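# Lift ring off stake and lay it in blue tray

## Task

Remove the ring from the stake and put it down so it rests flat on the bottom of the blue tray.

## Robot and tools

Robot: two arms, left_arm and right_arm, mounted on opposite sides of one table. left_arm's base is at (+0.110, +0.456, +0.105) m and right_arm's at (-0.009, -0.456, +0.142) m, so left_arm sits on the +y side. These names do not match the left or right of any picture. Each arm has six joints plus a two-finger parallel gripper. Each wrist carries one camera: cam_left_wrist and cam_right_wrist, both 672x504 pixels.

Frames: the scene frame has its origin at the table centre, +z up, and the table surface at z = +0.020 m. Positions, quaternions (wxyz) and velocities in results are given in this frame, in metres, m/s and rad/s, and may be a few centimetres off. Commanded offsets are different: they are expressed along the axes of each arm's current Hand target. On a gripper, the fingers point along its +x and close along its y. end_effector_position is the point between the fingers, roughly 3 to 4 cm short of the tips; only the final 1.5 cm of each finger's inside face is flat.

execute_actions(actions, cameras): actions is a list of actions. Each action is a table of at most 15 rows, one row per 1/30 s control step; if fewer rows are given, the last row is repeated to fill 15. Every row holds 14 numbers in [-1, 1]: left_arm dx, dy, dz, rx, ry, rz, opening, then the same seven for right_arm. Always give all 14, even when one arm is idle. The six pose numbers are an offset, not a pose. They count from that arm's Hand target at the moment the action begins, and every row of that action counts from the same start, not from the row before. The next action starts over from the new Hand target, so sending the same offset twice moves twice as far. Scale: 1.0 equals 0.6 m or 180 degrees. rx, ry, rz form a single rotation vector. Six zeros re-command the current Hand target. opening is absolute, not an offset: +1 is fully open (0.080 m), -1 fully closed, and empty fingers touch at about -0.78. Closing from fully open takes at least about 0.6 s. cameras is a list of names, ["all"] or []; images come by default only when actions is empty.

move(target, speed, blend, opening_speed, grip_force, blocking, cameras): drives each gripper in a straight line. target is one 14-number row laid out as above, or a list of up to 15 such rows. Each row is an offset from the Hand targets at the start of the move, in their own axes, with the same 0.6 m / 180 degree scale; later rows do not count from earlier ones. speed is top path speed in m/s, 0.002 to 4.3 (default 0.25), one number or one per target; rotation is limited to twice that in rad/s. blend, in metres, lets the path round the corners of a list; 0 stops at each point. opening_speed sets how fast openings change, per second on the -1..1 scale, at least 0.2. grip_force is the per-pad force cap in newtons, 8 to 34, one number or one per arm; it persists. blocking=false returns after about 0.5 s while motion continues. A move is capped at 10 s. The result adds a move: line with the ending (done, off_target, moving, held, blocked, fault) and any limits (paced: pose clipped; held: steps withheld). blocked means the gripper stopped far from its goal, usually against something, and now holds there.

wait(seconds): 0 to 10 s of letting the scene run under current commands. stop(): brakes a running move. zoom_image(camera, region): camera is cam_left_wrist or cam_right_wrist; region is [x0, y0, x1, y1] in pixels of the latest image, at most 504 by 504. read_manual(section) only returns licence text. finished_scene(scene): ends the scene (number 1 to 3) for good; the goal must hold without the robot.

Reading results: Hand target is the last commanded pose after clipping; the next offsets start from it. The gripper often ends up short or sagging, especially at long reach, so check position and tilt after each move and correct. The controller clips commanded orientation to within 32 degrees of the measured one each step. grip_measured reports finger opening on the command scale (accurate to about 2 mm); to hold an object, command around 0.08 below the reading at first contact. grip_effort_n is motor effort, negative when closing, not pad force. Wrist depth gives a 7x7 grid of distances in mm ahead of each camera, rows top to bottom separated by slashes; - means no value. External joint torques estimate outside load per joint.

Avoid: dropping the ring or letting anything leave the table; releasing the ring while it moves; fast impacts with the stake, tray or table; pressing hard at the end of a path (aim the target only slightly past contact). Keep the two grippers, their housings and wrist cameras apart, and do not let a gripper close on the other's fingers. Camera cables touching things counts as contact. Contact torque limits (N m): waist 18.2, shoulder 22.5, elbow 22.4, wrist pitch 5.92, wrist yaw 5.9, wrist roll 5.54; reaching one freezes that arm for 10 s. Large single-step jumps can trigger an over-speed fault; long holding or stretching heats motors (MOTOR HOT from 50 °C, fault at 95 °C). Route paths around, not near, an arm's own base. Loose objects may occasionally get a small push.

Each tool is called after "Request:" as name([rows], argument=value, ...), one row to a line, values as JSON.

## Session

Request:
execute_actions(actions=[])

Scene clock: 0.00 s.
left_arm: end_effector_position=(+0.1296, +0.0732, +0.1827) grip_measured=+1.000 grip_effort_n=n/a end_effector_quat_wxyz=(+0.719, +0.265, +0.523, -0.374) | right_arm: end_effector_position=(+0.0205, -0.2084, +0.3210) grip_measured=+1.000 grip_effort_n=n/a end_effector_quat_wxyz=(+0.681, -0.418, +0.302, +0.521)
Joint positions: left_arm=[-0.018 1.818 1.282 -0.771 -0.178 -0.616 0.08] | right_arm=[0.075 1.087 0.962 -0.968 0.31 0.035 0.08]
Joint velocities: within noise
Joint torques (N m): no reading
External joint torques (N m): no reading
Heat: left arm: hottest wrist yaw 35 °C (+0.0 °C/min); right arm: hottest wrist yaw 32 °C (+0.0 °C/min).
Wrist depth (mm): cam_left_wrist=[220 221 224 225 222 221 228 / 222 224 226 222 223 224 225 / 224 225 227 223 223 226 228 / 226 227 229 225 225 227 226 / 228 228 231 232 - 93 215 / - 93 233 236 236 87 - / - 232 236 237 237 240 -] | cam_right_wrist=[347 365 383 405 448 466 1839 / 334 355 370 395 440 459 1741 / 331 348 367 388 427 447 1629 / 324 341 361 387 412 437 1584 / 321 338 355 376 402 422 1531 / - 81 347 369 393 98 75 / - - 340 361 381 399 78]
Hand target: left_arm +0.1297, +0.0732, +0.1826; +0.719, +0.265, +0.523, -0.374 | right_arm +0.0205, -0.2079, +0.3228; +0.682, -0.415, +0.300, +0.521
Tool commands: left_gripper/opening=+1.0 right_gripper/opening=+1.0

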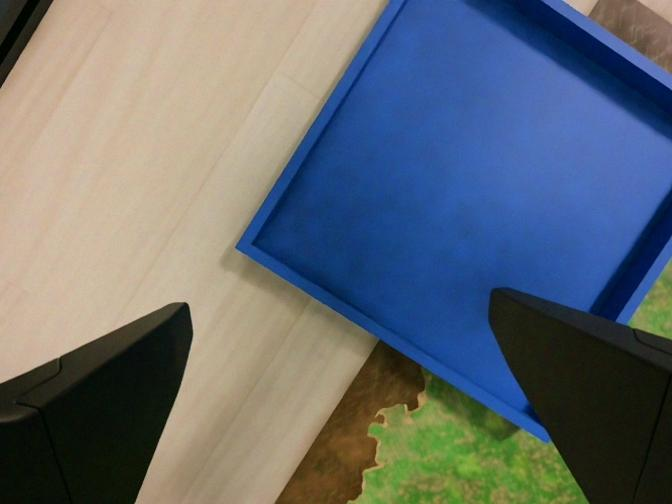

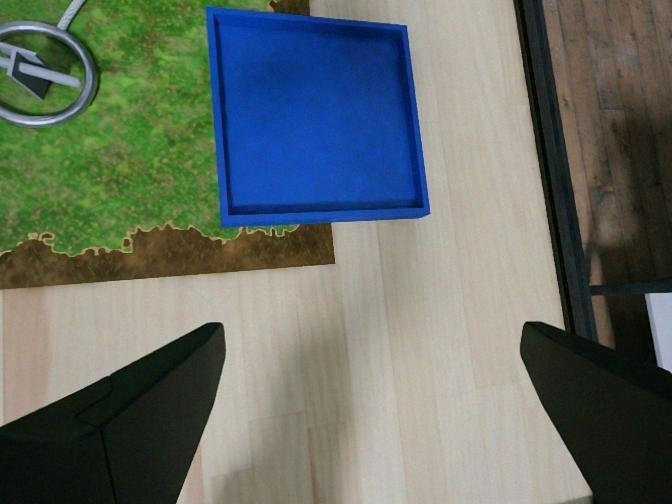

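Request:
move(target=[0,0,0,0,0,0,1,-0.054,0.244,0.035,0,0,0,1], cameras=["all"])

Scene clock: 16.00 s.
left_arm: end_effector_position=(+0.1296, +0.0732, +0.1827) grip_measured=+1.000 grip_effort_n=-1.6 end_effector_quat_wxyz=(+0.719, +0.265, +0.523, -0.374) | right_arm: end_effector_position=(-0.1278, -0.1905, +0.3200) grip_measured=+1.000 grip_effort_n=1.6 end_effector_quat_wxyz=(+0.679, -0.421, +0.301, +0.521)
Joint positions: left_arm=[-0.018 1.818 1.282 -0.771 -0.178 -0.616 0.08] | right_arm=[0.692 1.447 1.231 -1.147 0.524 0.666 0.08]
Joint torques (N m): left_arm=[0.07 -7.28 5.43 0.67 -0.18 0] | right_arm=[0.18 -5.92 6.35 0.3 0.56 0.32]
External joint torques (N m): left_arm=[0 0.69 -0.6 -0.09 -0.02 0] | right_arm=[0.16 -0.98 0.49 -0.35 0.23 0.3]
Heat: left arm: hottest wrist yaw 35 °C (+0.0 °C/min); right arm: hottest elbow 32 °C (+7.5 °C/min).
Wrist depth (mm): cam_left_wrist=[220 222 222 224 220 222 230 / 223 223 225 222 223 223 224 / 224 226 227 222 224 225 227 / 226 228 229 225 226 228 229 / 227 228 231 232 227 92 216 / - 93 234 235 236 87 - / - 233 236 237 238 239 -] | cam_right_wrist=[342 360 388 414 454 493 523 / 334 351 369 396 - 487 513 / 330 343 371 393 - 465 487 / 323 337 359 385 420 449 476 / 315 331 353 376 404 437 477 / - 81 346 370 397 98 75 / - - 336 361 385 401 78]
Hand target: left_arm +0.1297, +0.0732, +0.1826; +0.719, +0.265, +0.523, -0.374 | right_arm -0.1296, -0.1881, +0.3230; +0.682, -0.415, +0.300, +0.522
Off the commanded pose: left_arm 0.000 m, 0 deg | right_arm 0.004 m, 1 deg.
move: done
camera_calibration:
cam_right_wrist: T_world_to_cam=[[0.961397, -0.110437, 0.252032, 0.0331764], [-0.0716516, -0.984803, -0.158208, -0.112853], [0.265674, 0.134042, -0.954699, 0.441424], [0, 0, 0, 1]] pos_world=[-0.157257, -0.166643, 0.395211]

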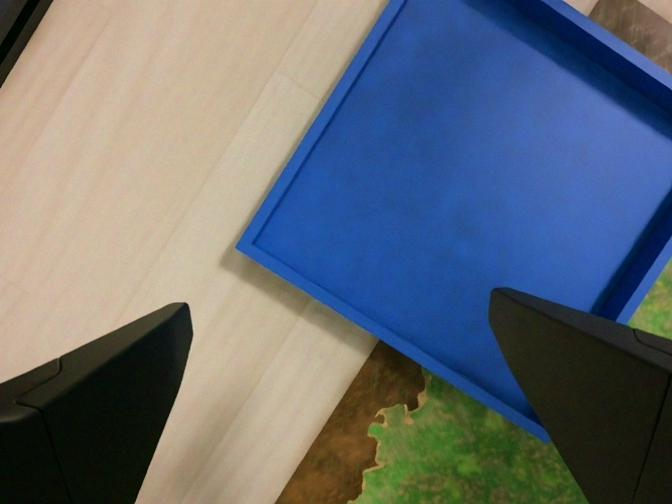

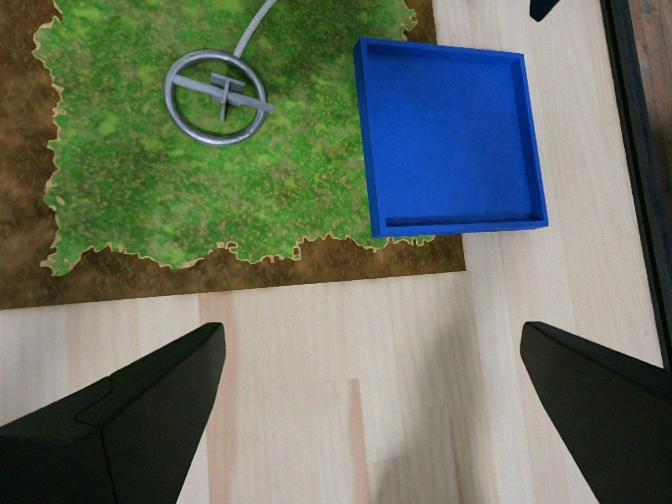

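Request:
zoom_image(camera="cam_right_wrist", region=[130, 0, 310, 170])

Scaled by 2.800 from the camera's 672x504 image, which has a finer 960x720 frame.

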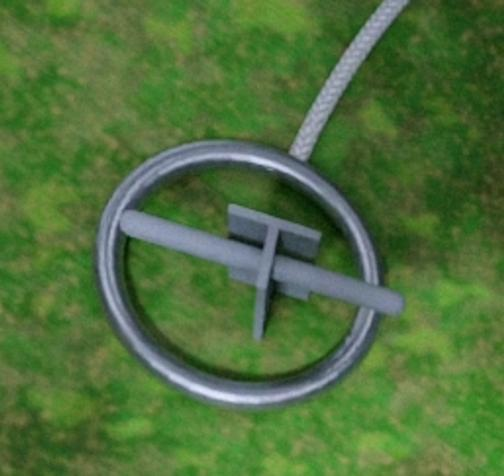

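Request:
move(target=[0,0,0,0,0,0,1,0.255,0.110,-0.096,0.0546,-0.339,0.0757,1], cameras=["cam_right_wrist"])

Request:
zoom_image(camera="cam_right_wrist", region=[180, 100, 480, 340])

Scene clock: 39.40 s.
left_arm: end_effector_position=(+0.1296, +0.0732, +0.1827) grip_measured=+1.000 grip_effort_n=-1.6 end_effector_quat_wxyz=(+0.719, +0.265, +0.523, -0.374) | right_arm: end_effector_position=(-0.1490, -0.1609, +0.1507) grip_measured=+1.000 grip_effort_n=1.6 end_effector_quat_wxyz=(+0.734, -0.082, +0.076, +0.670)
Joint positions: left_arm=[-0.018 1.818 1.282 -0.771 -0.178 -0.616 0.08] | right_arm=[0.81 2.208 0.289 1.572 0.863 0.248 0.08]
Joint torques (N m): left_arm=[0.09 -7.26 5.44 0.68 -0.17 0.01] | right_arm=[0.18 -6.14 0.57 1.35 0.37 0.29]
External joint torques (N m): left_arm=[0.17 0.7 -0.57 -0.07 -0.04 0.01] | right_arm=[0.18 -0.78 -0.38 -0.09 0.2 0.29]
Heat: left arm: hottest wrist yaw 35 °C (+0.0 °C/min); right arm: hottest elbow 33 °C (+4.6 °C/min).
Wrist depth (mm): cam_left_wrist=[220 222 224 224 221 222 228 / 223 223 226 222 221 225 226 / 224 225 227 223 - 225 228 / 226 226 227 225 227 226 223 / 228 227 232 233 228 92 216 / - 93 233 235 237 87 - / - 233 234 237 237 240 -] | cam_right_wrist=[1869 556 1728 - 608 628 251 / - 560 597 628 642 1983 - / 443 464 477 482 510 521 538 / 340 344 353 355 365 368 374 / 270 285 278 282 287 110 - / - 81 223 233 237 98 75 / - - 196 200 201 198 78]
Hand target: left_arm +0.1297, +0.0732, +0.1826; +0.719, +0.265, +0.523, -0.374 | right_arm -0.1495, -0.1606, +0.1500; +0.708, +0.000, +0.000, +0.707
Off the commanded pose: left_arm 0.000 m, 0 deg | right_arm 0.001 m, 14 deg.
joint sent to its limit (right arm) — joint 4 (wrist pitch), upper limit. The joint targets are off in orientation, not in position.
move: off_target (right_arm)
camera_calibration:
cam_right_wrist: T_world_to_cam=[[0.995974, -0.0889858, 0.0108362, 0.144447], [-0.0383338, -0.532054, -0.845843, 0.0694835], [0.0810334, 0.842022, -0.533323, 0.304413], [0, 0, 0, 1]] pos_world=[-0.165869, -0.2065, 0.219557]
Images, in order (width x height): cam_right_wrist 672x504.

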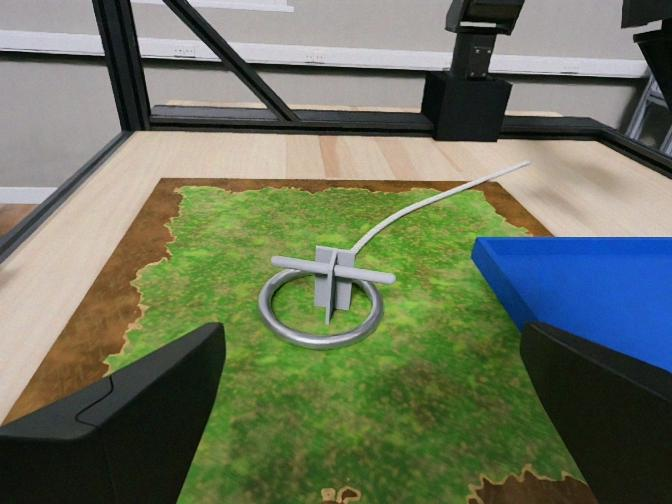

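Scaled by 1.680 from the camera's 672x504 image, which has a finer 960x720 frame.

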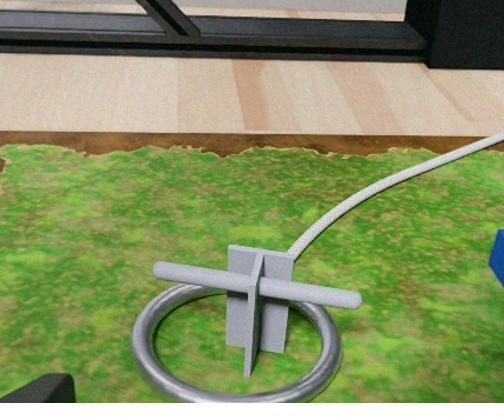

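Request:
move(target=[0,0,0,0,0,0,1,0.233,-0.033,0.1,-0.3164,0.4238,0.3164,0.2], cameras=["cam_right_wrist"])

Request:
zoom_image(camera="cam_right_wrist", region=[180, 120, 480, 380])

Scene clock: 103.33 s.
left_arm: end_effector_position=(+0.1296, +0.0732, +0.1827) grip_measured=+1.000 grip_effort_n=-1.6 end_effector_quat_wxyz=(+0.719, +0.265, +0.523, -0.374) | right_arm: end_effector_position=(-0.1302, -0.0234, +0.2113) grip_measured=+0.204 grip_effort_n=-17.9 end_effector_quat_wxyz=(+0.104, -0.698, +0.105, +0.701)
Joint positions: left_arm=[-0.018 1.818 1.282 -0.771 -0.178 -0.616 0.08] | right_arm=[0.281 2.304 2.016 -1.282 -0.004 -1.004 0.044]
Joint torques (N m): left_arm=[0.06 -7.25 5.45 0.67 -0.18 0] | right_arm=[-0.25 -12 5.84 -0.06 0.05 -0.29]
External joint torques (N m): left_arm=[0.06 0.64 -0.55 -0.09 -0.04 0] | right_arm=[-0.26 -1.51 0.33 -0.37 0.11 -0.29]
Heat: left arm: hottest wrist yaw 35 °C (+0.0 °C/min); right arm: hottest wrist pitch 35 °C (+2.0 °C/min).
Wrist depth (mm): cam_left_wrist=[220 222 223 224 222 222 228 / 222 224 225 222 - 223 224 / 225 226 226 223 - 230 226 / 226 227 228 225 225 227 225 / 227 228 230 232 228 93 220 / - 93 233 235 236 87 - / - 234 235 236 237 239 -] | cam_right_wrist=[218 216 215 213 212 209 206 / 231 229 227 225 221 218 218 / 244 242 241 237 232 232 229 / 262 259 255 253 250 247 245 / 281 274 266 269 259 261 261 / 294 65 75 282 264 87 274 / - - 87 - - 74 -]
Hand target: left_arm +0.1297, +0.0732, +0.1826; +0.719, +0.265, +0.523, -0.374 | right_arm -0.1294, -0.0209, +0.2101; -0.103, +0.700, -0.102, -0.700
Off the commanded pose: left_arm 0.000 m, 0 deg | right_arm 0.003 m, 0 deg.
move: done
camera_calibration:
cam_right_wrist: T_world_to_cam=[[0.299785, 0.954001, -0.00346029, 0.0741106], [0.901164, -0.281987, 0.32922, 0.0744643], [0.313101, -0.101814, -0.944247, 0.314359], [0, 0, 0, 1]] pos_world=[-0.187748, -0.0176976, 0.272573]
Images, in order (width x height): cam_right_wrist 672x504.

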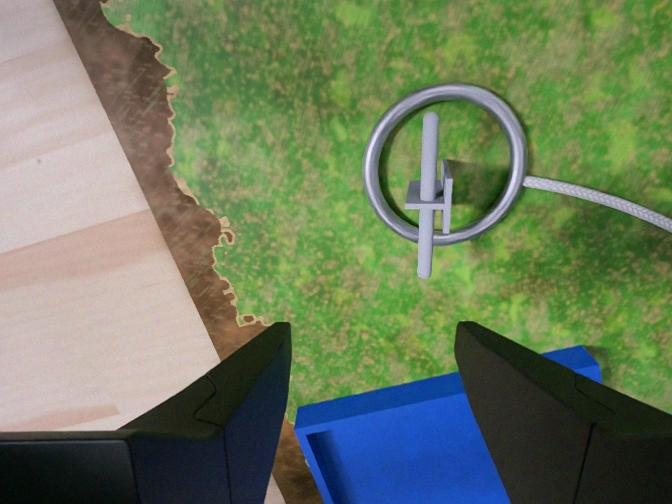

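Scaled by 1.680 from the camera's 672x504 image, which has a finer 960x720 frame.

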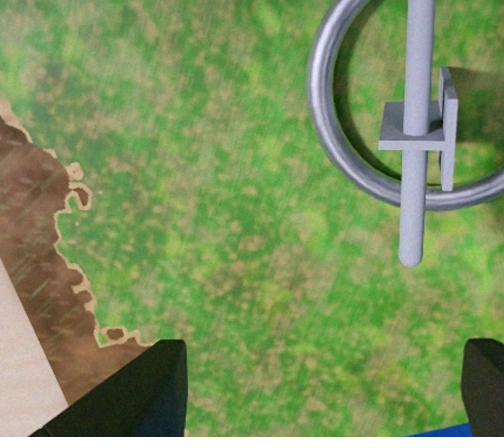

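Request:
move(target=[0,0,0,0,0,0,1,0.1,-0.1403,0.0718,-0.1667,0,0,0], cameras=["cam_right_wrist"])

Scene clock: 134.53 s.
left_arm: end_effector_position=(+0.1296, +0.0732, +0.1827) grip_measured=+1.000 grip_effort_n=-1.6 end_effector_quat_wxyz=(+0.719, +0.265, +0.523, -0.374) | right_arm: end_effector_position=(-0.1472, +0.0689, +0.1510) grip_measured=+0.004 grip_effort_n=-17.9 end_effector_quat_wxyz=(+0.015, +0.689, +0.144, -0.710)
Joint positions: left_arm=[-0.018 1.818 1.282 -0.771 -0.178 -0.616 0.08] | right_arm=[0.266 2.628 2.349 -1.106 -0.004 -1.542 0.035]
Joint torques (N m): left_arm=[0.07 -7.24 5.43 0.67 -0.18 0.01] | right_arm=[-0.25 -14.27 6.12 0.39 -0.01 -0.28]
External joint torques (N m): left_arm=[0.11 0.71 -0.55 -0.07 -0.04 0] | right_arm=[-0.26 -1.99 0.32 -0.2 0.05 -0.29]
Heat: left arm: hottest wrist yaw 35 °C (+0.0 °C/min); right arm: hottest shoulder 36 °C (+7.1 °C/min).
Wrist depth (mm): cam_left_wrist=[219 221 223 224 220 221 228 / 222 224 225 221 - - 224 / 223 224 227 223 224 226 227 / 225 226 228 224 226 227 222 / 227 228 230 232 228 92 216 / - 93 233 235 235 86 - / - 234 235 237 237 239 -] | cam_right_wrist=[144 147 150 154 160 165 170 / 151 154 158 162 168 173 178 / 158 158 164 171 177 183 189 / 167 158 176 179 188 194 202 / 176 134 182 191 196 204 213 / 185 186 70 204 204 83 227 / - - - 217 221 75 -]
Hand target: left_arm +0.1297, +0.0732, +0.1826; +0.719, +0.265, +0.523, -0.374 | right_arm -0.1466, +0.0722, +0.1501; +0.082, +0.702, +0.083, -0.702
Off the commanded pose: left_arm 0.000 m, 0 deg | right_arm 0.003 m, 11 deg.
joint sent to its limit (right arm) — joint 3 (elbow), upper limit, where the elbow is as straight as it goes. The joint targets are off in orientation, not in position.
move: off_target (right_arm)
camera_calibration:
cam_right_wrist: T_world_to_cam=[[-0.211751, 0.960039, 0.182994, -0.112943], [0.937114, 0.146293, 0.316885, 0.113285], [0.277451, 0.238587, -0.930643, 0.241342], [0, 0, 0, 1]] pos_world=[-0.197037, 0.0342757, 0.209372]
Images, in order (width x height): cam_right_wrist 672x504.

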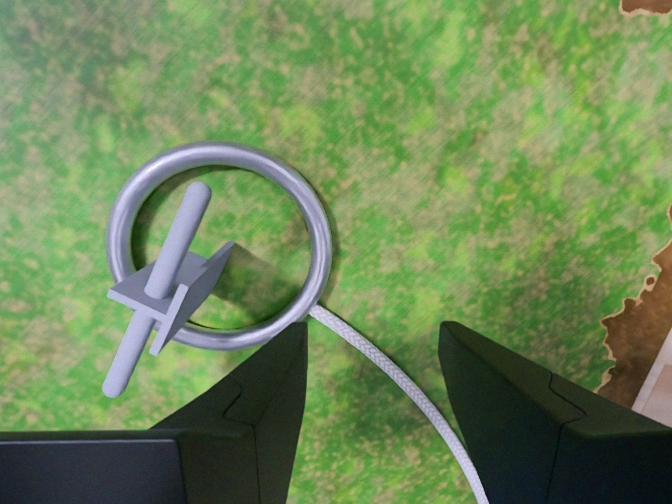

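Request:
move([
  [0,0,0,0,0,0,0.2,-0.133,0.443,-0.065,0,0,0,0],
  [-0.08,-0.376,-0.256,-0.375,0.087,0.063,0.2,-0.133,0.443,-0.065,0,0,0,0],
], cameras=["cam_left_wrist"])

Scene clock: 159.00 s.
left_arm: end_effector_position=(-0.1465, +0.0743, +0.1857) grip_measured=+0.203 grip_effort_n=-16.0 end_effector_quat_wxyz=(-0.701, +0.084, -0.703, -0.080) | right_arm: end_effector_position=(-0.0490, -0.1753, +0.2284) grip_measured=+0.004 grip_effort_n=-17.9 end_effector_quat_wxyz=(+0.081, +0.701, +0.080, -0.704)
Joint positions: left_arm=[-0.591 2.355 2.148 -1.358 -0.002 -2.397 0.044] | right_arm=[0.148 1.643 1.153 -1.083 -0.004 -1.661 0.035]
Joint torques (N m): left_arm=[0.13 -8.95 6.35 -0.14 0.06 -0.19] | right_arm=[-0.35 -9.23 3.53 -0.09 0.02 -0.31]
External joint torques (N m): left_arm=[0.13 2.25 0.67 -0.39 0.1 -0.19] | right_arm=[-0.36 -3.36 -1.76 -0.35 0.08 -0.31]
Heat: left arm: hottest elbow 35 °C (+1.0 °C/min); right arm: hottest shoulder 39 °C (+10.0 °C/min).
Wrist depth (mm): cam_left_wrist=[190 191 193 195 197 199 201 / 199 201 203 205 206 210 212 / 211 211 215 214 218 217 225 / 222 224 226 228 228 234 239 / 236 236 234 244 94 245 253 / - - 86 261 90 73 - / - - 273 277 283 71 -] | cam_right_wrist=[244 242 241 239 237 234 233 / 257 256 253 250 249 246 244 / 270 268 268 264 261 260 258 / 288 286 281 280 276 274 270 / 304 301 294 294 287 290 285 / 321 313 70 313 98 81 - / - - - 335 - 75 -]
Hand target: left_arm -0.1473, +0.0733, +0.1824; +0.702, -0.084, +0.702, +0.084 | right_arm -0.0473, -0.1774, +0.2298; +0.082, +0.702, +0.083, -0.702
Off the commanded pose: left_arm 0.003 m, 0 deg | right_arm 0.003 m, 0 deg.
move: done
camera_calibration:
cam_left_wrist: T_world_to_cam=[[0.205127, -0.976086, 0.0719692, 0.092182], [-0.943597, -0.177701, 0.279367, -0.14231], [-0.259897, -0.125216, -0.957483, 0.228325], [0, 0, 0, 1]] pos_world=[-0.093851, 0.0932788, 0.251739]
Images, in order (width x height): cam_left_wrist 672x504.

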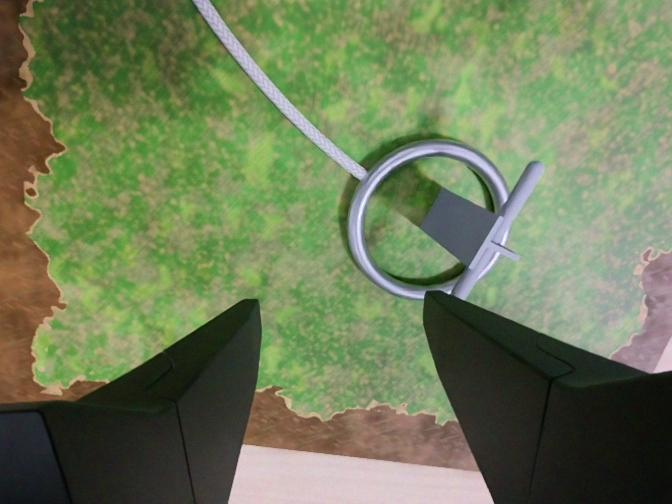

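Request:
move(target=[0.167,-0.0305,0.0107,0,0,0,0,0,0,0,0,0,0,0], cameras=["cam_left_wrist"])

Scene clock: 171.53 s.
left_arm: end_effector_position=(-0.1377, +0.0552, +0.0875) grip_measured=+0.003 grip_effort_n=-16.0 end_effector_quat_wxyz=(-0.700, +0.088, -0.704, -0.081) | right_arm: end_effector_position=(-0.0490, -0.1753, +0.2284) grip_measured=+0.004 grip_effort_n=-17.9 end_effector_quat_wxyz=(+0.081, +0.701, +0.080, -0.704)
Joint positions: left_arm=[-0.553 2.465 1.951 -1.045 -0.002 -2.366 0.035] | right_arm=[0.148 1.643 1.153 -1.083 -0.004 -1.661 0.035]
Joint torques (N m): left_arm=[0.16 -9.84 4.48 0.25 0.05 0.09] | right_arm=[-0.34 -9.21 3.53 -0.09 0.02 -0.31]
External joint torques (N m): left_arm=[0.17 1.84 -1.09 -0.01 0.09 0.09] | right_arm=[-0.4 -3.38 -1.78 -0.37 0.09 -0.31]
Heat: left arm: hottest elbow 37 °C (+3.0 °C/min); right arm: hottest shoulder 38 °C (+6.0 °C/min).
Wrist depth (mm): cam_left_wrist=[103 102 105 105 107 108 109 / 108 107 110 112 112 114 115 / 114 114 116 118 117 119 122 / 121 122 124 122 126 127 128 / 128 128 127 131 99 120 89 / - - 71 140 101 - - / - - 146 152 152 - -] | cam_right_wrist=[243 242 241 239 237 234 232 / 257 253 252 249 248 247 243 / 271 269 266 264 262 259 258 / 285 282 283 278 275 272 271 / 302 299 294 295 288 281 286 / 322 312 70 312 98 83 - / - - - 334 - 75 -]
Hand target: left_arm -0.1367, +0.0569, +0.0824; +0.702, -0.084, +0.702, +0.084 | right_arm -0.0473, -0.1774, +0.2298; +0.082, +0.702, +0.083, -0.702
Off the commanded pose: left_arm 0.006 m, 1 deg | right_arm 0.003 m, 0 deg.
move: done
camera_calibration:
cam_left_wrist: T_world_to_cam=[[0.212432, -0.974224, 0.075895, 0.0793091], [-0.941535, -0.18328, 0.282703, -0.109709], [-0.261506, -0.131513, -0.9562, 0.134215], [0, 0, 0, 1]] pos_world=[-0.0850448, 0.0748082, 0.153332]
Images, in order (width x height): cam_left_wrist 672x504.

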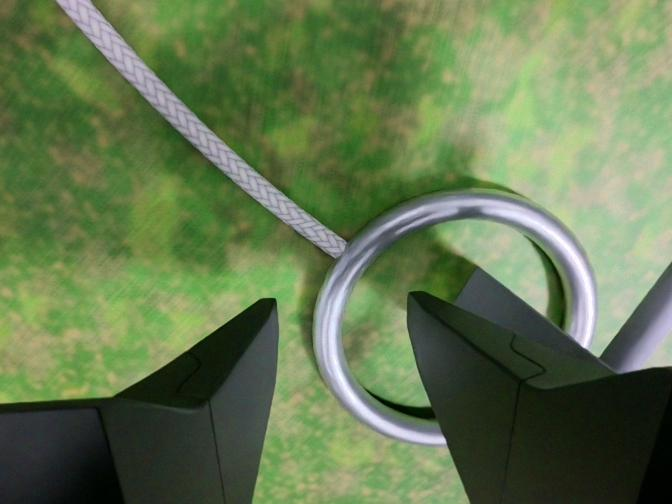

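Request:
move(target=[0.02,0,0,0,0,0,0,0,0,0,0,0,0,0], speed=0.05, cameras=["cam_left_wrist"])

Scene clock: 179.60 s.
left_arm: end_effector_position=(-0.1389, +0.0533, +0.0789) grip_measured=+0.003 grip_effort_n=-16.0 end_effector_quat_wxyz=(-0.698, +0.091, -0.706, -0.079) | right_arm: end_effector_position=(-0.0490, -0.1753, +0.2284) grip_measured=+0.004 grip_effort_n=-17.9 end_effector_quat_wxyz=(+0.081, +0.701, +0.080, -0.704)
Joint positions: left_arm=[-0.553 2.477 1.937 -1.01 -0.002 -2.366 0.035] | right_arm=[0.148 1.643 1.153 -1.083 -0.004 -1.661 0.035]
Joint torques (N m): left_arm=[0.13 -9.3 3.79 0.28 0.05 0.08] | right_arm=[-0.35 -9.22 3.52 -0.09 0.02 -0.31]
External joint torques (N m): left_arm=[0.21 2.4 -1.72 0.01 0.08 0.08] | right_arm=[-0.37 -3.37 -1.78 -0.36 0.08 -0.31]
Heat: left arm: hottest shoulder 37 °C (+6.0 °C/min); right arm: hottest shoulder 38 °C (+4.0 °C/min).
Wrist depth (mm): cam_left_wrist=[- 95 97 98 99 101 102 / - 99 101 103 104 106 107 / - 106 107 109 109 111 114 / - 112 114 113 118 117 120 / 118 119 118 122 99 103 120 / - - 71 130 129 - - / - - 136 142 143 - -] | cam_right_wrist=[243 242 240 240 237 235 233 / 257 254 252 250 248 246 244 / 269 270 266 264 261 261 257 / 286 283 279 278 275 272 269 / 304 299 295 294 287 281 284 / 321 313 70 312 303 81 296 / - - - 336 - 75 -]
Hand target: left_arm -0.1367, +0.0569, +0.0703; +0.702, -0.084, +0.702, +0.084 | right_arm -0.0473, -0.1774, +0.2298; +0.082, +0.702, +0.083, -0.702
Off the commanded pose: left_arm 0.009 m, 1 deg | right_arm 0.003 m, 0 deg.
move: off_target (left_arm)
camera_calibration:
cam_left_wrist: T_world_to_cam=[[0.21287, -0.973545, 0.083042, 0.0777971], [-0.940057, -0.18089, 0.289087, -0.109217], [-0.266417, -0.139602, -0.953694, 0.124994], [0, 0, 0, 1]] pos_world=[-0.0859303, 0.0734322, 0.144319]
Images, in order (width x height): cam_left_wrist 672x504.

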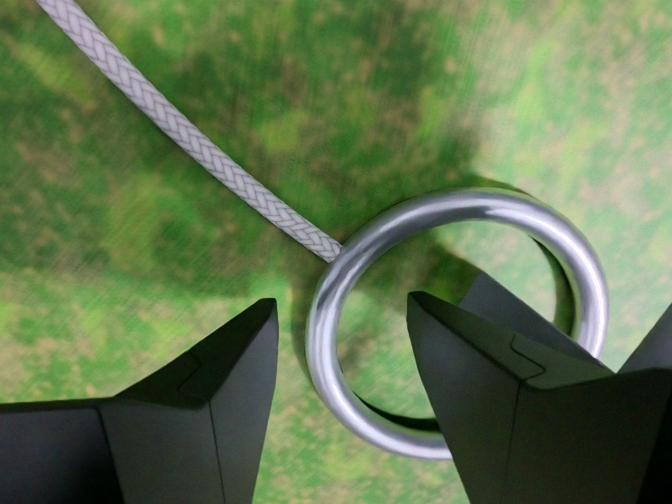

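Request:
move(target=[0.012,0.004,0,0,0,0,0,0,0,0,0,0,0,0], speed=0.05, cameras=["cam_left_wrist"])

Scene clock: 184.10 s.
left_arm: end_effector_position=(-0.1382, +0.0544, +0.0718) grip_measured=+0.003 grip_effort_n=-16.0 end_effector_quat_wxyz=(-0.698, +0.091, -0.706, -0.078) | right_arm: end_effector_position=(-0.0490, -0.1753, +0.2284) grip_measured=+0.004 grip_effort_n=-17.9 end_effector_quat_wxyz=(+0.081, +0.701, +0.080, -0.704)
Joint positions: left_arm=[-0.553 2.48 1.914 -0.983 -0.002 -2.366 0.035] | right_arm=[0.148 1.643 1.153 -1.083 -0.004 -1.661 0.035]
Joint torques (N m): left_arm=[-0.23 -9.23 3.78 0.28 0.05 -0.05] | right_arm=[-0.35 -9.21 3.54 -0.09 0.02 -0.31]
External joint torques (N m): left_arm=[-0.23 2.56 -1.79 -0.03 0.09 -0.05] | right_arm=[-0.4 -3.4 -1.78 -0.38 0.08 -0.3]
Heat: left arm: hottest shoulder 38 °C (+7.1 °C/min); right arm: hottest shoulder 38 °C (+3.0 °C/min).
Wrist depth (mm): cam_left_wrist=[- 89 91 92 93 93 95 / - 93 96 97 98 99 101 / - 100 100 102 103 104 107 / - 105 107 107 110 111 112 / 111 112 111 115 99 116 117 / - - 71 122 121 - - / - - 130 134 123 - -] | cam_right_wrist=[246 243 242 238 237 234 233 / 256 255 253 250 249 246 243 / 270 268 266 265 262 258 258 / 286 283 281 279 276 272 272 / 303 300 294 296 286 281 283 / 324 311 70 313 302 81 - / - - - 338 324 75 -]
Hand target: left_arm -0.1372, +0.0593, +0.0630; +0.702, -0.084, +0.702, +0.084 | right_arm -0.0473, -0.1774, +0.2298; +0.082, +0.702, +0.083, -0.702
Off the commanded pose: left_arm 0.010 m, 1 deg | right_arm 0.003 m, 0 deg.
move: off_target (left_arm)
camera_calibration:
cam_left_wrist: T_world_to_cam=[[0.212922, -0.973489, 0.083569, 0.0793354], [-0.939933, -0.180722, 0.289595, -0.106359], [-0.266815, -0.14021, -0.953494, 0.11856], [0, 0, 0, 1]] pos_world=[-0.0852291, 0.0746341, 0.137218]
Images, in order (width x height): cam_left_wrist 672x504.

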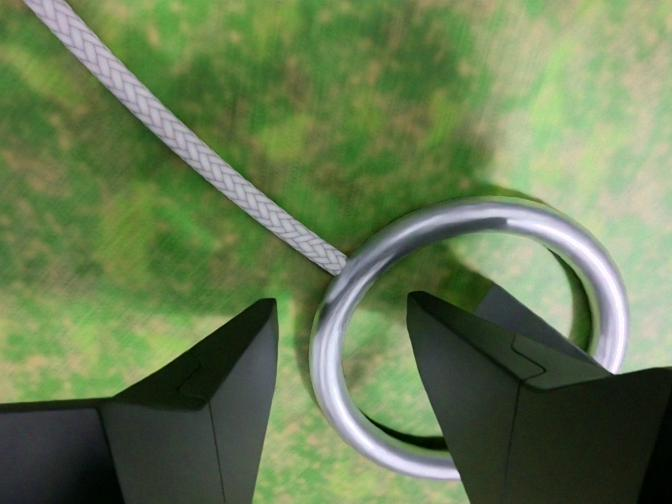

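Request:
move(target=[0,0,0,0,0,0,-0.75,0,0,0,0,0,0,0], speed=0.05, opening_speed=0.6, cameras=["cam_left_wrist"])

Scene clock: 193.10 s.
left_arm: end_effector_position=(-0.1389, +0.0545, +0.0718) grip_measured=-0.624 grip_effort_n=-83.5 end_effector_quat_wxyz=(-0.697, +0.091, -0.707, -0.078) | right_arm: end_effector_position=(-0.0490, -0.1753, +0.2284) grip_measured=+0.004 grip_effort_n=-17.9 end_effector_quat_wxyz=(+0.081, +0.701, +0.080, -0.704)
Joint positions: left_arm=[-0.554 2.48 1.914 -0.981 -0.001 -2.366 0.007] | right_arm=[0.148 1.643 1.153 -1.083 -0.004 -1.661 0.035]
Joint torques (N m): left_arm=[-0.11 -9.24 3.8 0.2 0.01 -0.05] | right_arm=[-0.35 -9.22 3.53 -0.09 0.02 -0.31]
External joint torques (N m): left_arm=[-0.1 2.33 -1.62 -0.07 0.04 -0.05] | right_arm=[-0.34 -3.43 -1.76 -0.37 0.07 -0.31]
Heat: left arm: hottest shoulder 36 °C (+5.1 °C/min); right arm: hottest shoulder 38 °C (+2.0 °C/min).
Wrist depth (mm): cam_left_wrist=[- 90 91 92 93 94 95 / - 93 96 97 98 99 101 / - 99 100 102 97 105 105 / - 105 107 106 110 112 112 / 111 112 113 105 116 115 118 / - 118 - 122 - - - / - - - 132 - - -] | cam_right_wrist=[244 242 241 239 238 237 234 / 257 253 252 251 249 246 244 / 270 269 266 265 261 259 256 / 283 284 284 278 276 273 271 / 304 299 292 293 288 280 286 / 321 313 70 312 98 81 - / - - - 334 - 75 -]
Hand target: left_arm -0.1372, +0.0593, +0.0630; +0.702, -0.084, +0.702, +0.084 | right_arm -0.0473, -0.1774, +0.2298; +0.082, +0.702, +0.083, -0.702
Off the commanded pose: left_arm 0.010 m, 1 deg | right_arm 0.003 m, 0 deg.
move: off_target (left_arm)
camera_calibration:
cam_left_wrist: T_world_to_cam=[[0.211862, -0.973698, 0.0838246, 0.0794651], [-0.93976, -0.179429, 0.290956, -0.107111], [-0.268263, -0.140417, -0.953057, 0.118053], [0, 0, 0, 1]] pos_world=[-0.0858251, 0.0747329, 0.137015]
Images, in order (width x height): cam_left_wrist 672x504.

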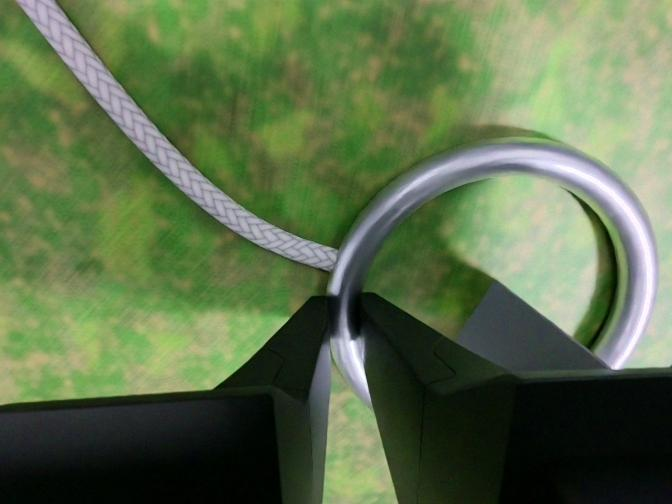

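Request:
move([
  [-0.0217,0,0,0,0,0,-0.75,0,0,0,0,0,0,0],
  [-0.0217,-0.003,-0.039,0,0,0,-0.75,0,0,0,0,0,0,0],
], speed=0.05, cameras=["all"])

Scene clock: 213.43 s.
left_arm: end_effector_position=(-0.1579, +0.0534, +0.0772) grip_measured=-0.624 grip_effort_n=-83.5 end_effector_quat_wxyz=(-0.703, +0.083, -0.702, -0.083) | right_arm: end_effector_position=(-0.0490, -0.1753, +0.2284) grip_measured=+0.004 grip_effort_n=-17.4 end_effector_quat_wxyz=(+0.081, +0.701, +0.080, -0.704)
Joint positions: left_arm=[-0.586 2.549 2.066 -1.089 -0.001 -2.394 0.007] | right_arm=[0.148 1.643 1.153 -1.083 -0.004 -1.661 0.035]
Joint torques (N m): left_arm=[-0.01 -9.91 6.5 -0.14 0.01 -0.18] | right_arm=[-0.34 -9.21 3.53 -0.09 0.03 -0.31]
External joint torques (N m): left_arm=[-0.03 2.21 0.88 -0.41 0.05 -0.18] | right_arm=[-0.37 -3.34 -1.76 -0.35 0.09 -0.31]
Heat: left arm: hottest shoulder 36 °C (+5.0 °C/min); right arm: hottest shoulder 38 °C (+0.0 °C/min).
Wrist depth (mm): cam_left_wrist=[- 95 96 97 97 99 99 / - 99 101 101 102 103 104 / - 105 105 106 97 109 108 / - 110 113 110 114 99 106 / 117 117 118 105 120 98 - / - 122 - 78 - - - / - - - 135 - - -] | cam_right_wrist=[244 243 240 239 236 234 233 / 256 254 252 251 249 247 243 / 271 272 266 263 261 260 257 / 287 284 281 279 277 272 272 / 303 302 295 292 285 284 285 / 323 312 70 314 98 81 - / - - - 336 - 75 -]
Hand target: left_arm -0.1597, +0.0519, +0.0761; +0.702, -0.084, +0.702, +0.084 | right_arm -0.0473, -0.1774, +0.2298; +0.082, +0.702, +0.083, -0.702
Off the commanded pose: left_arm 0.002 m, 0 deg | right_arm 0.003 m, 0 deg.
move: done
camera_calibration:
cam_left_wrist: T_world_to_cam=[[0.206484, -0.976214, 0.0661074, 0.0825587], [-0.944169, -0.181067, 0.275246, -0.126147], [-0.256729, -0.119251, -0.959098, 0.119157], [0, 0, 0, 1]] pos_world=[-0.10556, 0.0719635, 0.143547]
cam_right_wrist: T_world_to_cam=[[-0.21787, 0.975973, -0.00308442, 0.173131], [0.921454, 0.206739, 0.328911, 0.0395349], [0.321646, 0.0688176, -0.944356, 0.319945], [0, 0, 0, 1]] pos_world=[-0.101618, -0.199162, 0.289673]

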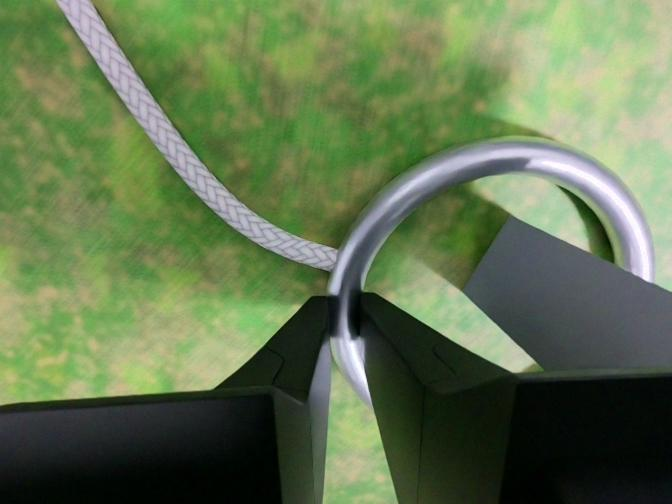

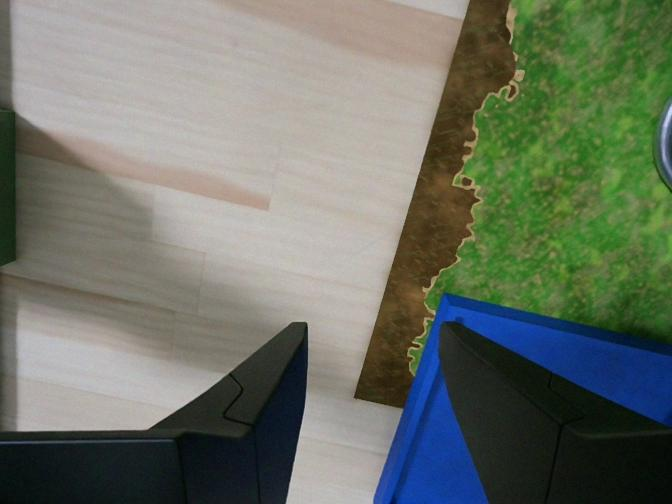

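Request:
move(target=[0,-0.0097,-0.0057,0,0,0,-0.75,0.1,-0.065,0.159,0.494,-0.281,-0.399,0], cameras=["all"])

Request:
zoom_image(camera="cam_right_wrist", region=[200, 120, 480, 360])

Scene clock: 227.23 s.
left_arm: end_effector_position=(-0.1615, +0.0480, +0.0770) grip_measured=-0.624 grip_effort_n=-83.5 end_effector_quat_wxyz=(-0.703, +0.083, -0.702, -0.083) | right_arm: end_effector_position=(-0.1479, -0.1623, +0.1697) grip_measured=+0.004 grip_effort_n=-17.4 end_effector_quat_wxyz=(+0.732, -0.087, +0.075, +0.672)
Joint positions: left_arm=[-0.586 2.583 2.13 -1.12 -0.001 -2.394 0.007] | right_arm=[0.809 2.055 0.263 1.44 0.857 0.244 0.035]
Joint torques (N m): left_arm=[0.34 -10.15 6.53 -0.14 0.01 -0.04] | right_arm=[0.2 -5.87 1.33 1.35 0.37 0.29]
External joint torques (N m): left_arm=[0.34 2.09 0.91 -0.4 0.05 -0.04] | right_arm=[0.22 -0.82 -0.27 -0.09 0.2 0.28]
Heat: left arm: hottest shoulder 40 °C (+6.1 °C/min); right arm: hottest shoulder 37 °C (-1.0 °C/min).
Wrist depth (mm): cam_left_wrist=[- 94 96 96 97 98 98 / - 98 100 101 102 102 104 / - 105 104 105 97 108 107 / - 110 112 110 113 92 103 / 116 117 117 105 119 94 - / - 122 - 78 - - - / - - - 134 - - -] | cam_right_wrist=[- 143 158 216 634 597 - / - 160 186 233 - 695 1825 / 2236 496 445 254 485 562 580 / 364 371 359 210 402 428 424 / 294 298 304 295 328 287 340 / 244 254 70 254 241 81 - / - - - 219 219 75 -]
Hand target: left_arm -0.1616, +0.0455, +0.0760; +0.702, -0.084, +0.702, +0.084 | right_arm -0.1490, -0.1615, +0.1697; +0.733, -0.082, +0.076, +0.670
Off the commanded pose: left_arm 0.003 m, 0 deg | right_arm 0.001 m, 1 deg.
move: done
camera_calibration:
cam_left_wrist: T_world_to_cam=[[0.206448, -0.976258, 0.0655749, 0.0781108], [-0.944286, -0.181233, 0.274733, -0.130426], [-0.256326, -0.118639, -0.959282, 0.117524], [0, 0, 0, 1]] pos_world=[-0.109161, 0.0665617, 0.143448]
cam_right_wrist: T_world_to_cam=[[0.996362, -0.083341, 0.0178146, 0.142822], [-0.0298207, -0.536754, -0.843211, 0.084863], [0.0798361, 0.839612, -0.537287, 0.315701], [0, 0, 0, 1]] pos_world=[-0.164977, -0.207613, 0.238635]

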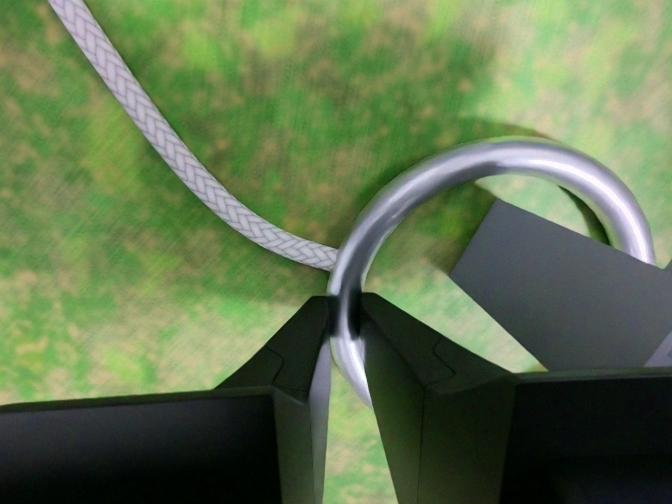

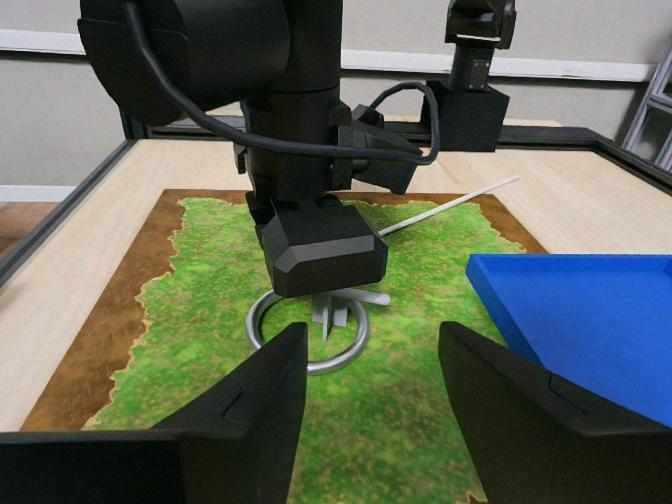

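Scaled by 1.800 from the camera's 672x504 image, which has a finer 960x720 frame.

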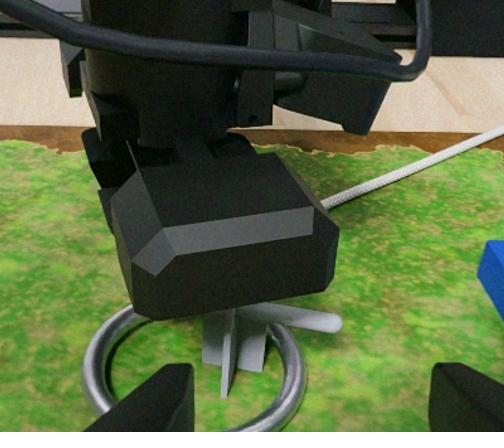

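Request:
move([
  [0.013,0,0,0,0,0,-0.75,0,0,0,0,0,0,0],
  [0.013,0,0,0,0,0,0.0,0,0,0,0,0,0,0],
  [-0.15,0,0,0,0,0,0.0,0,0,0,0,0,0,0],
], speed=[0.03,0.1,0.15], opening_speed=0.5, cameras=["all"])

Request:
zoom_image(camera="cam_right_wrist", region=[200, 120, 480, 400])

Scene clock: 244.50 s.
left_arm: end_effector_position=(-0.1610, +0.0471, +0.1618) grip_measured=-0.003 grip_effort_n=12.8 end_effector_quat_wxyz=(-0.697, +0.089, -0.708, -0.079) | right_arm: end_effector_position=(-0.1479, -0.1623, +0.1698) grip_measured=+0.004 grip_effort_n=-17.9 end_effector_quat_wxyz=(+0.732, -0.087, +0.075, +0.672)
Joint positions: left_arm=[-0.584 2.518 2.345 -1.377 0.002 -2.394 0.035] | right_arm=[0.809 2.055 0.263 1.44 0.857 0.244 0.035]
Joint torques (N m): left_arm=[0.08 -11.65 6.03 -0.12 -0.11 -0.04] | right_arm=[0.21 -5.84 1.34 1.35 0.37 0.29]
External joint torques (N m): left_arm=[0.08 0.46 0.28 -0.41 -0.07 -0.04] | right_arm=[0.23 -0.8 -0.27 -0.09 0.2 0.28]
Heat: left arm: hottest shoulder 43 °C (+6.1 °C/min); right arm: hottest shoulder 34 °C (-4.0 °C/min).
Wrist depth (mm): cam_left_wrist=[166 166 169 171 172 176 178 / 175 177 178 179 181 184 187 / 185 186 188 188 178 195 198 / 195 198 200 201 201 209 211 / 207 208 207 216 97 220 226 / - - 71 232 - - - / - - 238 249 87 - -] | cam_right_wrist=[1741 572 202 196 227 576 - / - 597 254 161 618 722 1917 / 2152 496 499 495 556 570 586 / 365 374 385 390 401 417 445 / 294 297 313 297 326 - - / 244 256 70 255 242 81 - / - - - 217 219 75 -]
Hand target: left_arm -0.1616, +0.0455, +0.1662; +0.702, -0.084, +0.702, +0.084 | right_arm -0.1490, -0.1615, +0.1698; +0.734, -0.082, +0.076, +0.670
Off the commanded pose: left_arm 0.005 m, 1 deg | right_arm 0.001 m, 1 deg.
joint sent to its limit (left arm) — joint 3 (elbow), upper limit, where the elbow is as straight as it goes. The joint targets still meet the commanded pose.
move: done
camera_calibration:
cam_left_wrist: T_world_to_cam=[[0.210167, -0.974418, 0.0796266, 0.069866], [-0.939443, -0.178729, 0.292409, -0.155597], [-0.270697, -0.136259, -0.952973, 0.196307], [0, 0, 0, 1]] pos_world=[-0.107718, 0.0670177, 0.22701]
cam_right_wrist: T_world_to_cam=[[0.996334, -0.0837242, 0.0175507, 0.1428], [-0.0302184, -0.536407, -0.843418, 0.0849209], [0.0800288, 0.839796, -0.53697, 0.315695], [0, 0, 0, 1]] pos_world=[-0.164975, -0.207612, 0.238637]

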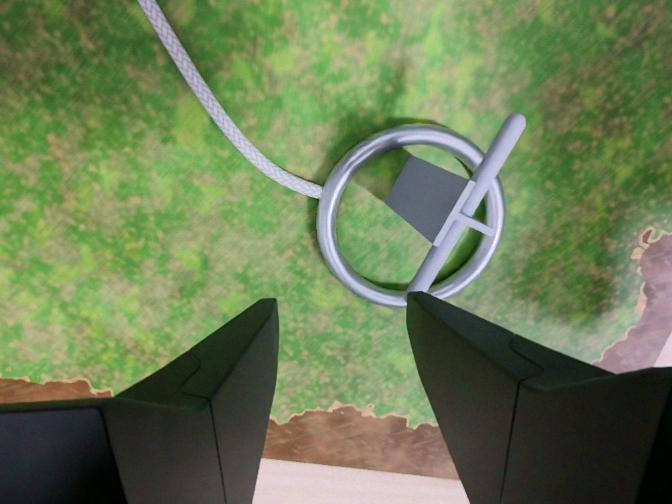

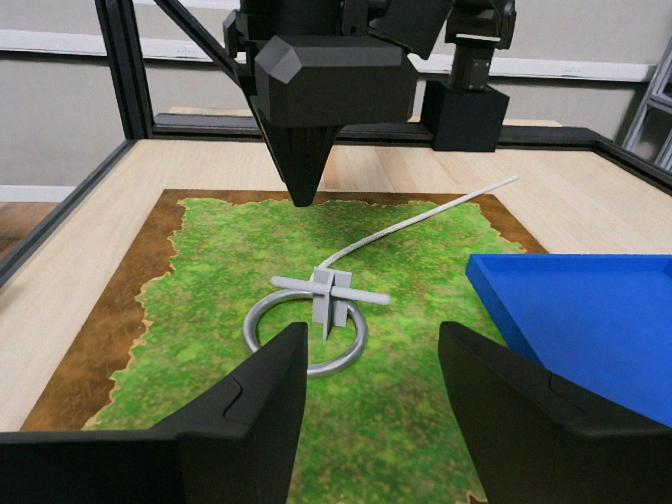

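Scaled by 1.800 from the camera's 672x504 image, which has a finer 960x720 frame.

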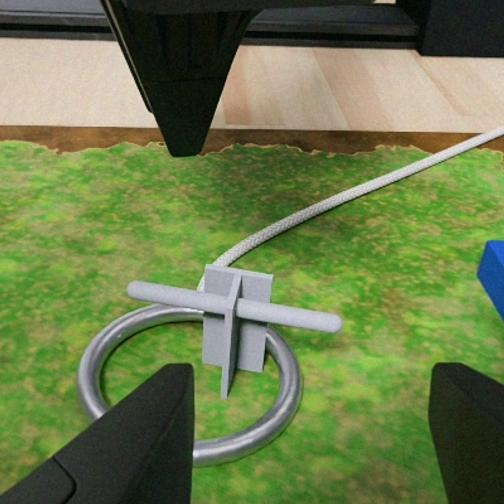

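Request:
move(target=[0.01,0,0,0.998,0,0,0,0,0,0,0,0,0,0], speed=0.5, cameras=["all"])

Scene clock: 270.93 s.
left_arm: end_effector_position=(-0.1606, +0.0469, +0.1618) grip_measured=-0.003 grip_effort_n=12.3 end_effector_quat_wxyz=(+0.093, +0.696, +0.083, -0.707) | right_arm: end_effector_position=(-0.1479, -0.1623, +0.1698) grip_measured=+0.004 grip_effort_n=-17.9 end_effector_quat_wxyz=(+0.732, -0.087, +0.075, +0.672)
Joint positions: left_arm=[-0.583 2.518 2.345 -1.377 0.003 0.737 0.035] | right_arm=[0.809 2.055 0.263 1.44 0.857 0.244 0.035]
Joint torques (N m): left_arm=[0.03 -10.36 6.04 0.21 -0.05 0.14] | right_arm=[0.2 -5.84 1.33 1.35 0.37 0.29]
External joint torques (N m): left_arm=[0.05 1.7 0.3 -0.14 -0.09 0.14] | right_arm=[0.19 -0.79 -0.28 -0.08 0.21 0.28]
Heat: left arm: hottest shoulder 48 °C (+12.0 °C/min); right arm: hottest wrist pitch 34 °C (+3.0 °C/min).
Wrist depth (mm): cam_left_wrist=[163 165 167 169 171 173 175 / 173 174 173 178 181 184 186 / 183 182 187 189 192 196 199 / 195 195 196 201 205 209 212 / 209 208 149 218 97 221 230 / - - 71 236 - - - / - - 71 249 87 - -] | cam_right_wrist=[1689 178 196 179 592 1983 1885 / 1949 627 623 161 627 2152 1983 / - 497 514 470 544 574 552 / 363 370 382 393 404 432 444 / 292 297 313 296 328 - 302 / 246 255 70 255 241 81 270 / - - - 218 220 75 -]
Hand target: left_arm -0.1615, +0.0455, +0.1602; +0.087, +0.702, +0.086, -0.702 | right_arm -0.1490, -0.1615, +0.1698; +0.734, -0.082, +0.076, +0.670
Off the commanded pose: left_arm 0.002 m, 1 deg | right_arm 0.001 m, 1 deg.
joint sent to its limit (left arm) — joint 3 (elbow), upper limit, where the elbow is as straight as it goes. The joint targets still meet the commanded pose.
move: done
camera_calibration:
cam_left_wrist: T_world_to_cam=[[-0.220329, 0.973925, 0.0540841, -0.0868576], [0.94471, 0.199258, 0.26042, 0.134746], [0.242853, 0.108472, -0.963979, 0.269166], [0, 0, 0, 1]] pos_world=[-0.211801, 0.0285465, 0.229078]
cam_right_wrist: T_world_to_cam=[[0.996334, -0.0837242, 0.0175507, 0.1428], [-0.0302184, -0.536407, -0.843418, 0.0849209], [0.0800288, 0.839796, -0.53697, 0.315695], [0, 0, 0, 1]] pos_world=[-0.164975, -0.207612, 0.238637]

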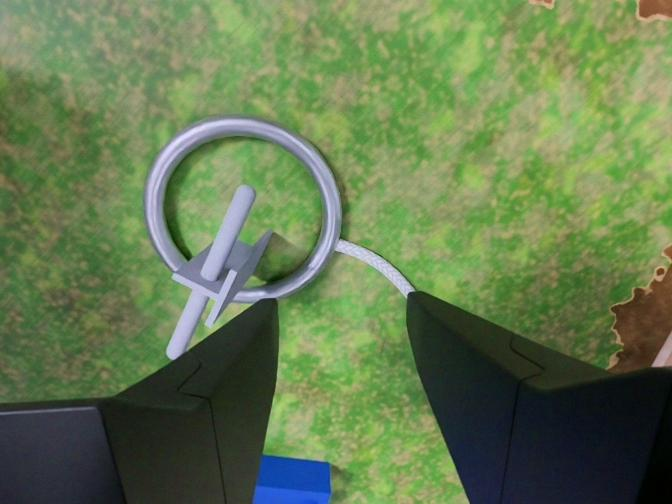

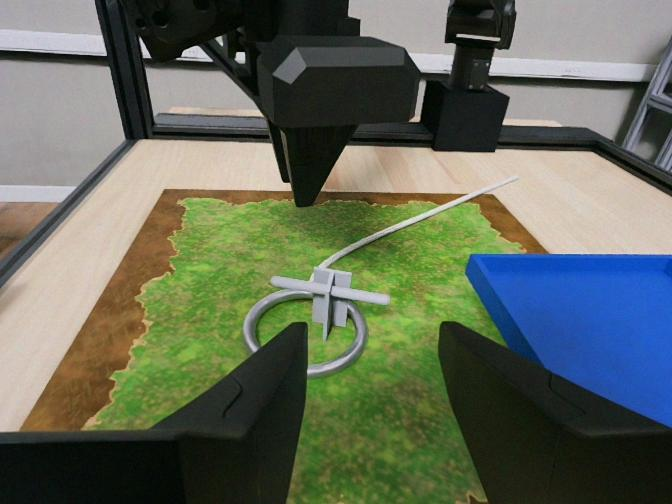

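Request:
move(target=[0.162,0,0,0,0,0,0,0,0,0,0,0,0,0], speed=0.1, cameras=["all"])

Scene clock: 286.83 s.
left_arm: end_effector_position=(-0.1627, +0.0457, +0.0745) grip_measured=-0.003 grip_effort_n=12.3 end_effector_quat_wxyz=(+0.089, +0.699, +0.086, -0.704) | right_arm: end_effector_position=(-0.1479, -0.1623, +0.1698) grip_measured=+0.004 grip_effort_n=-17.9 end_effector_quat_wxyz=(+0.732, -0.087, +0.075, +0.672)
Joint positions: left_arm=[-0.585 2.587 2.128 -1.103 0.003 0.737 0.035] | right_arm=[0.809 2.055 0.263 1.44 0.857 0.244 0.035]
Joint torques (N m): left_arm=[0.18 -9.1 4.36 1.6 -0.04 0.14] | right_arm=[0.2 -5.83 1.34 1.35 0.37 0.29]
External joint torques (N m): left_arm=[0.09 3.29 -1.37 1.23 -0.07 0.14] | right_arm=[0.22 -0.83 -0.25 -0.08 0.2 0.28]
Heat: left arm: hottest shoulder 48 °C (+8.0 °C/min); right arm: hottest wrist pitch 35 °C (+3.0 °C/min).
Wrist depth (mm): cam_left_wrist=[- 89 90 91 93 93 96 / - 94 96 97 98 100 101 / - 100 95 102 105 107 108 / - 106 108 108 112 113 116 / - 111 113 116 98 121 125 / - - 71 127 100 - - / - - 132 138 140 - -] | cam_right_wrist=[166 141 165 214 603 580 - / - 159 226 230 618 657 1854 / - 257 236 468 550 567 577 / 352 372 360 211 399 439 444 / 282 299 304 297 328 317 330 / 243 255 70 254 242 81 - / - - - 218 219 75 -]
Hand target: left_arm -0.1616, +0.0455, +0.0629; +0.086, +0.702, +0.086, -0.702 | right_arm -0.1490, -0.1615, +0.1698; +0.734, -0.082, +0.076, +0.670
Off the commanded pose: left_arm 0.012 m, 1 deg | right_arm 0.001 m, 1 deg.
move: off_target (left_arm)
camera_calibration:
cam_left_wrist: T_world_to_cam=[[-0.218105, 0.973916, 0.0625878, -0.0817309], [0.943445, 0.194004, 0.268839, 0.159114], [0.249684, 0.117683, -0.96115, 0.186154], [0, 0, 0, 1]] pos_world=[-0.214421, 0.026823, 0.141261]
cam_right_wrist: T_world_to_cam=[[0.996334, -0.0837242, 0.0175507, 0.1428], [-0.0302184, -0.536407, -0.843418, 0.0849209], [0.0800288, 0.839796, -0.53697, 0.315695], [0, 0, 0, 1]] pos_world=[-0.164975, -0.207612, 0.238637]

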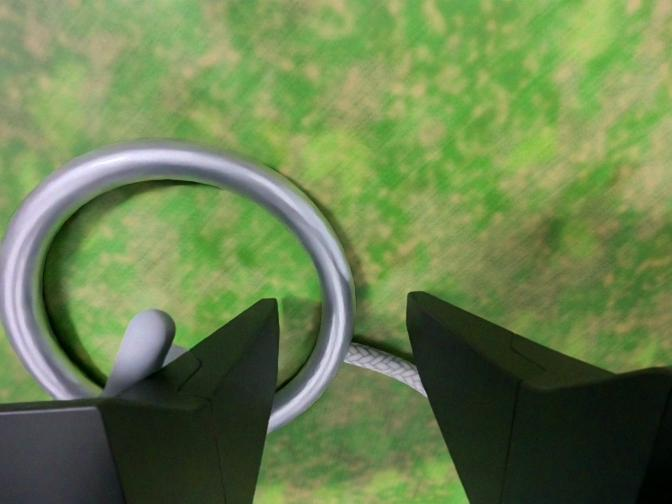

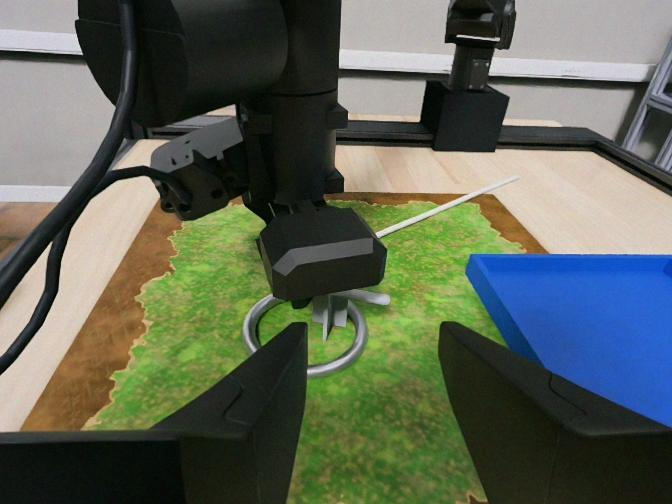

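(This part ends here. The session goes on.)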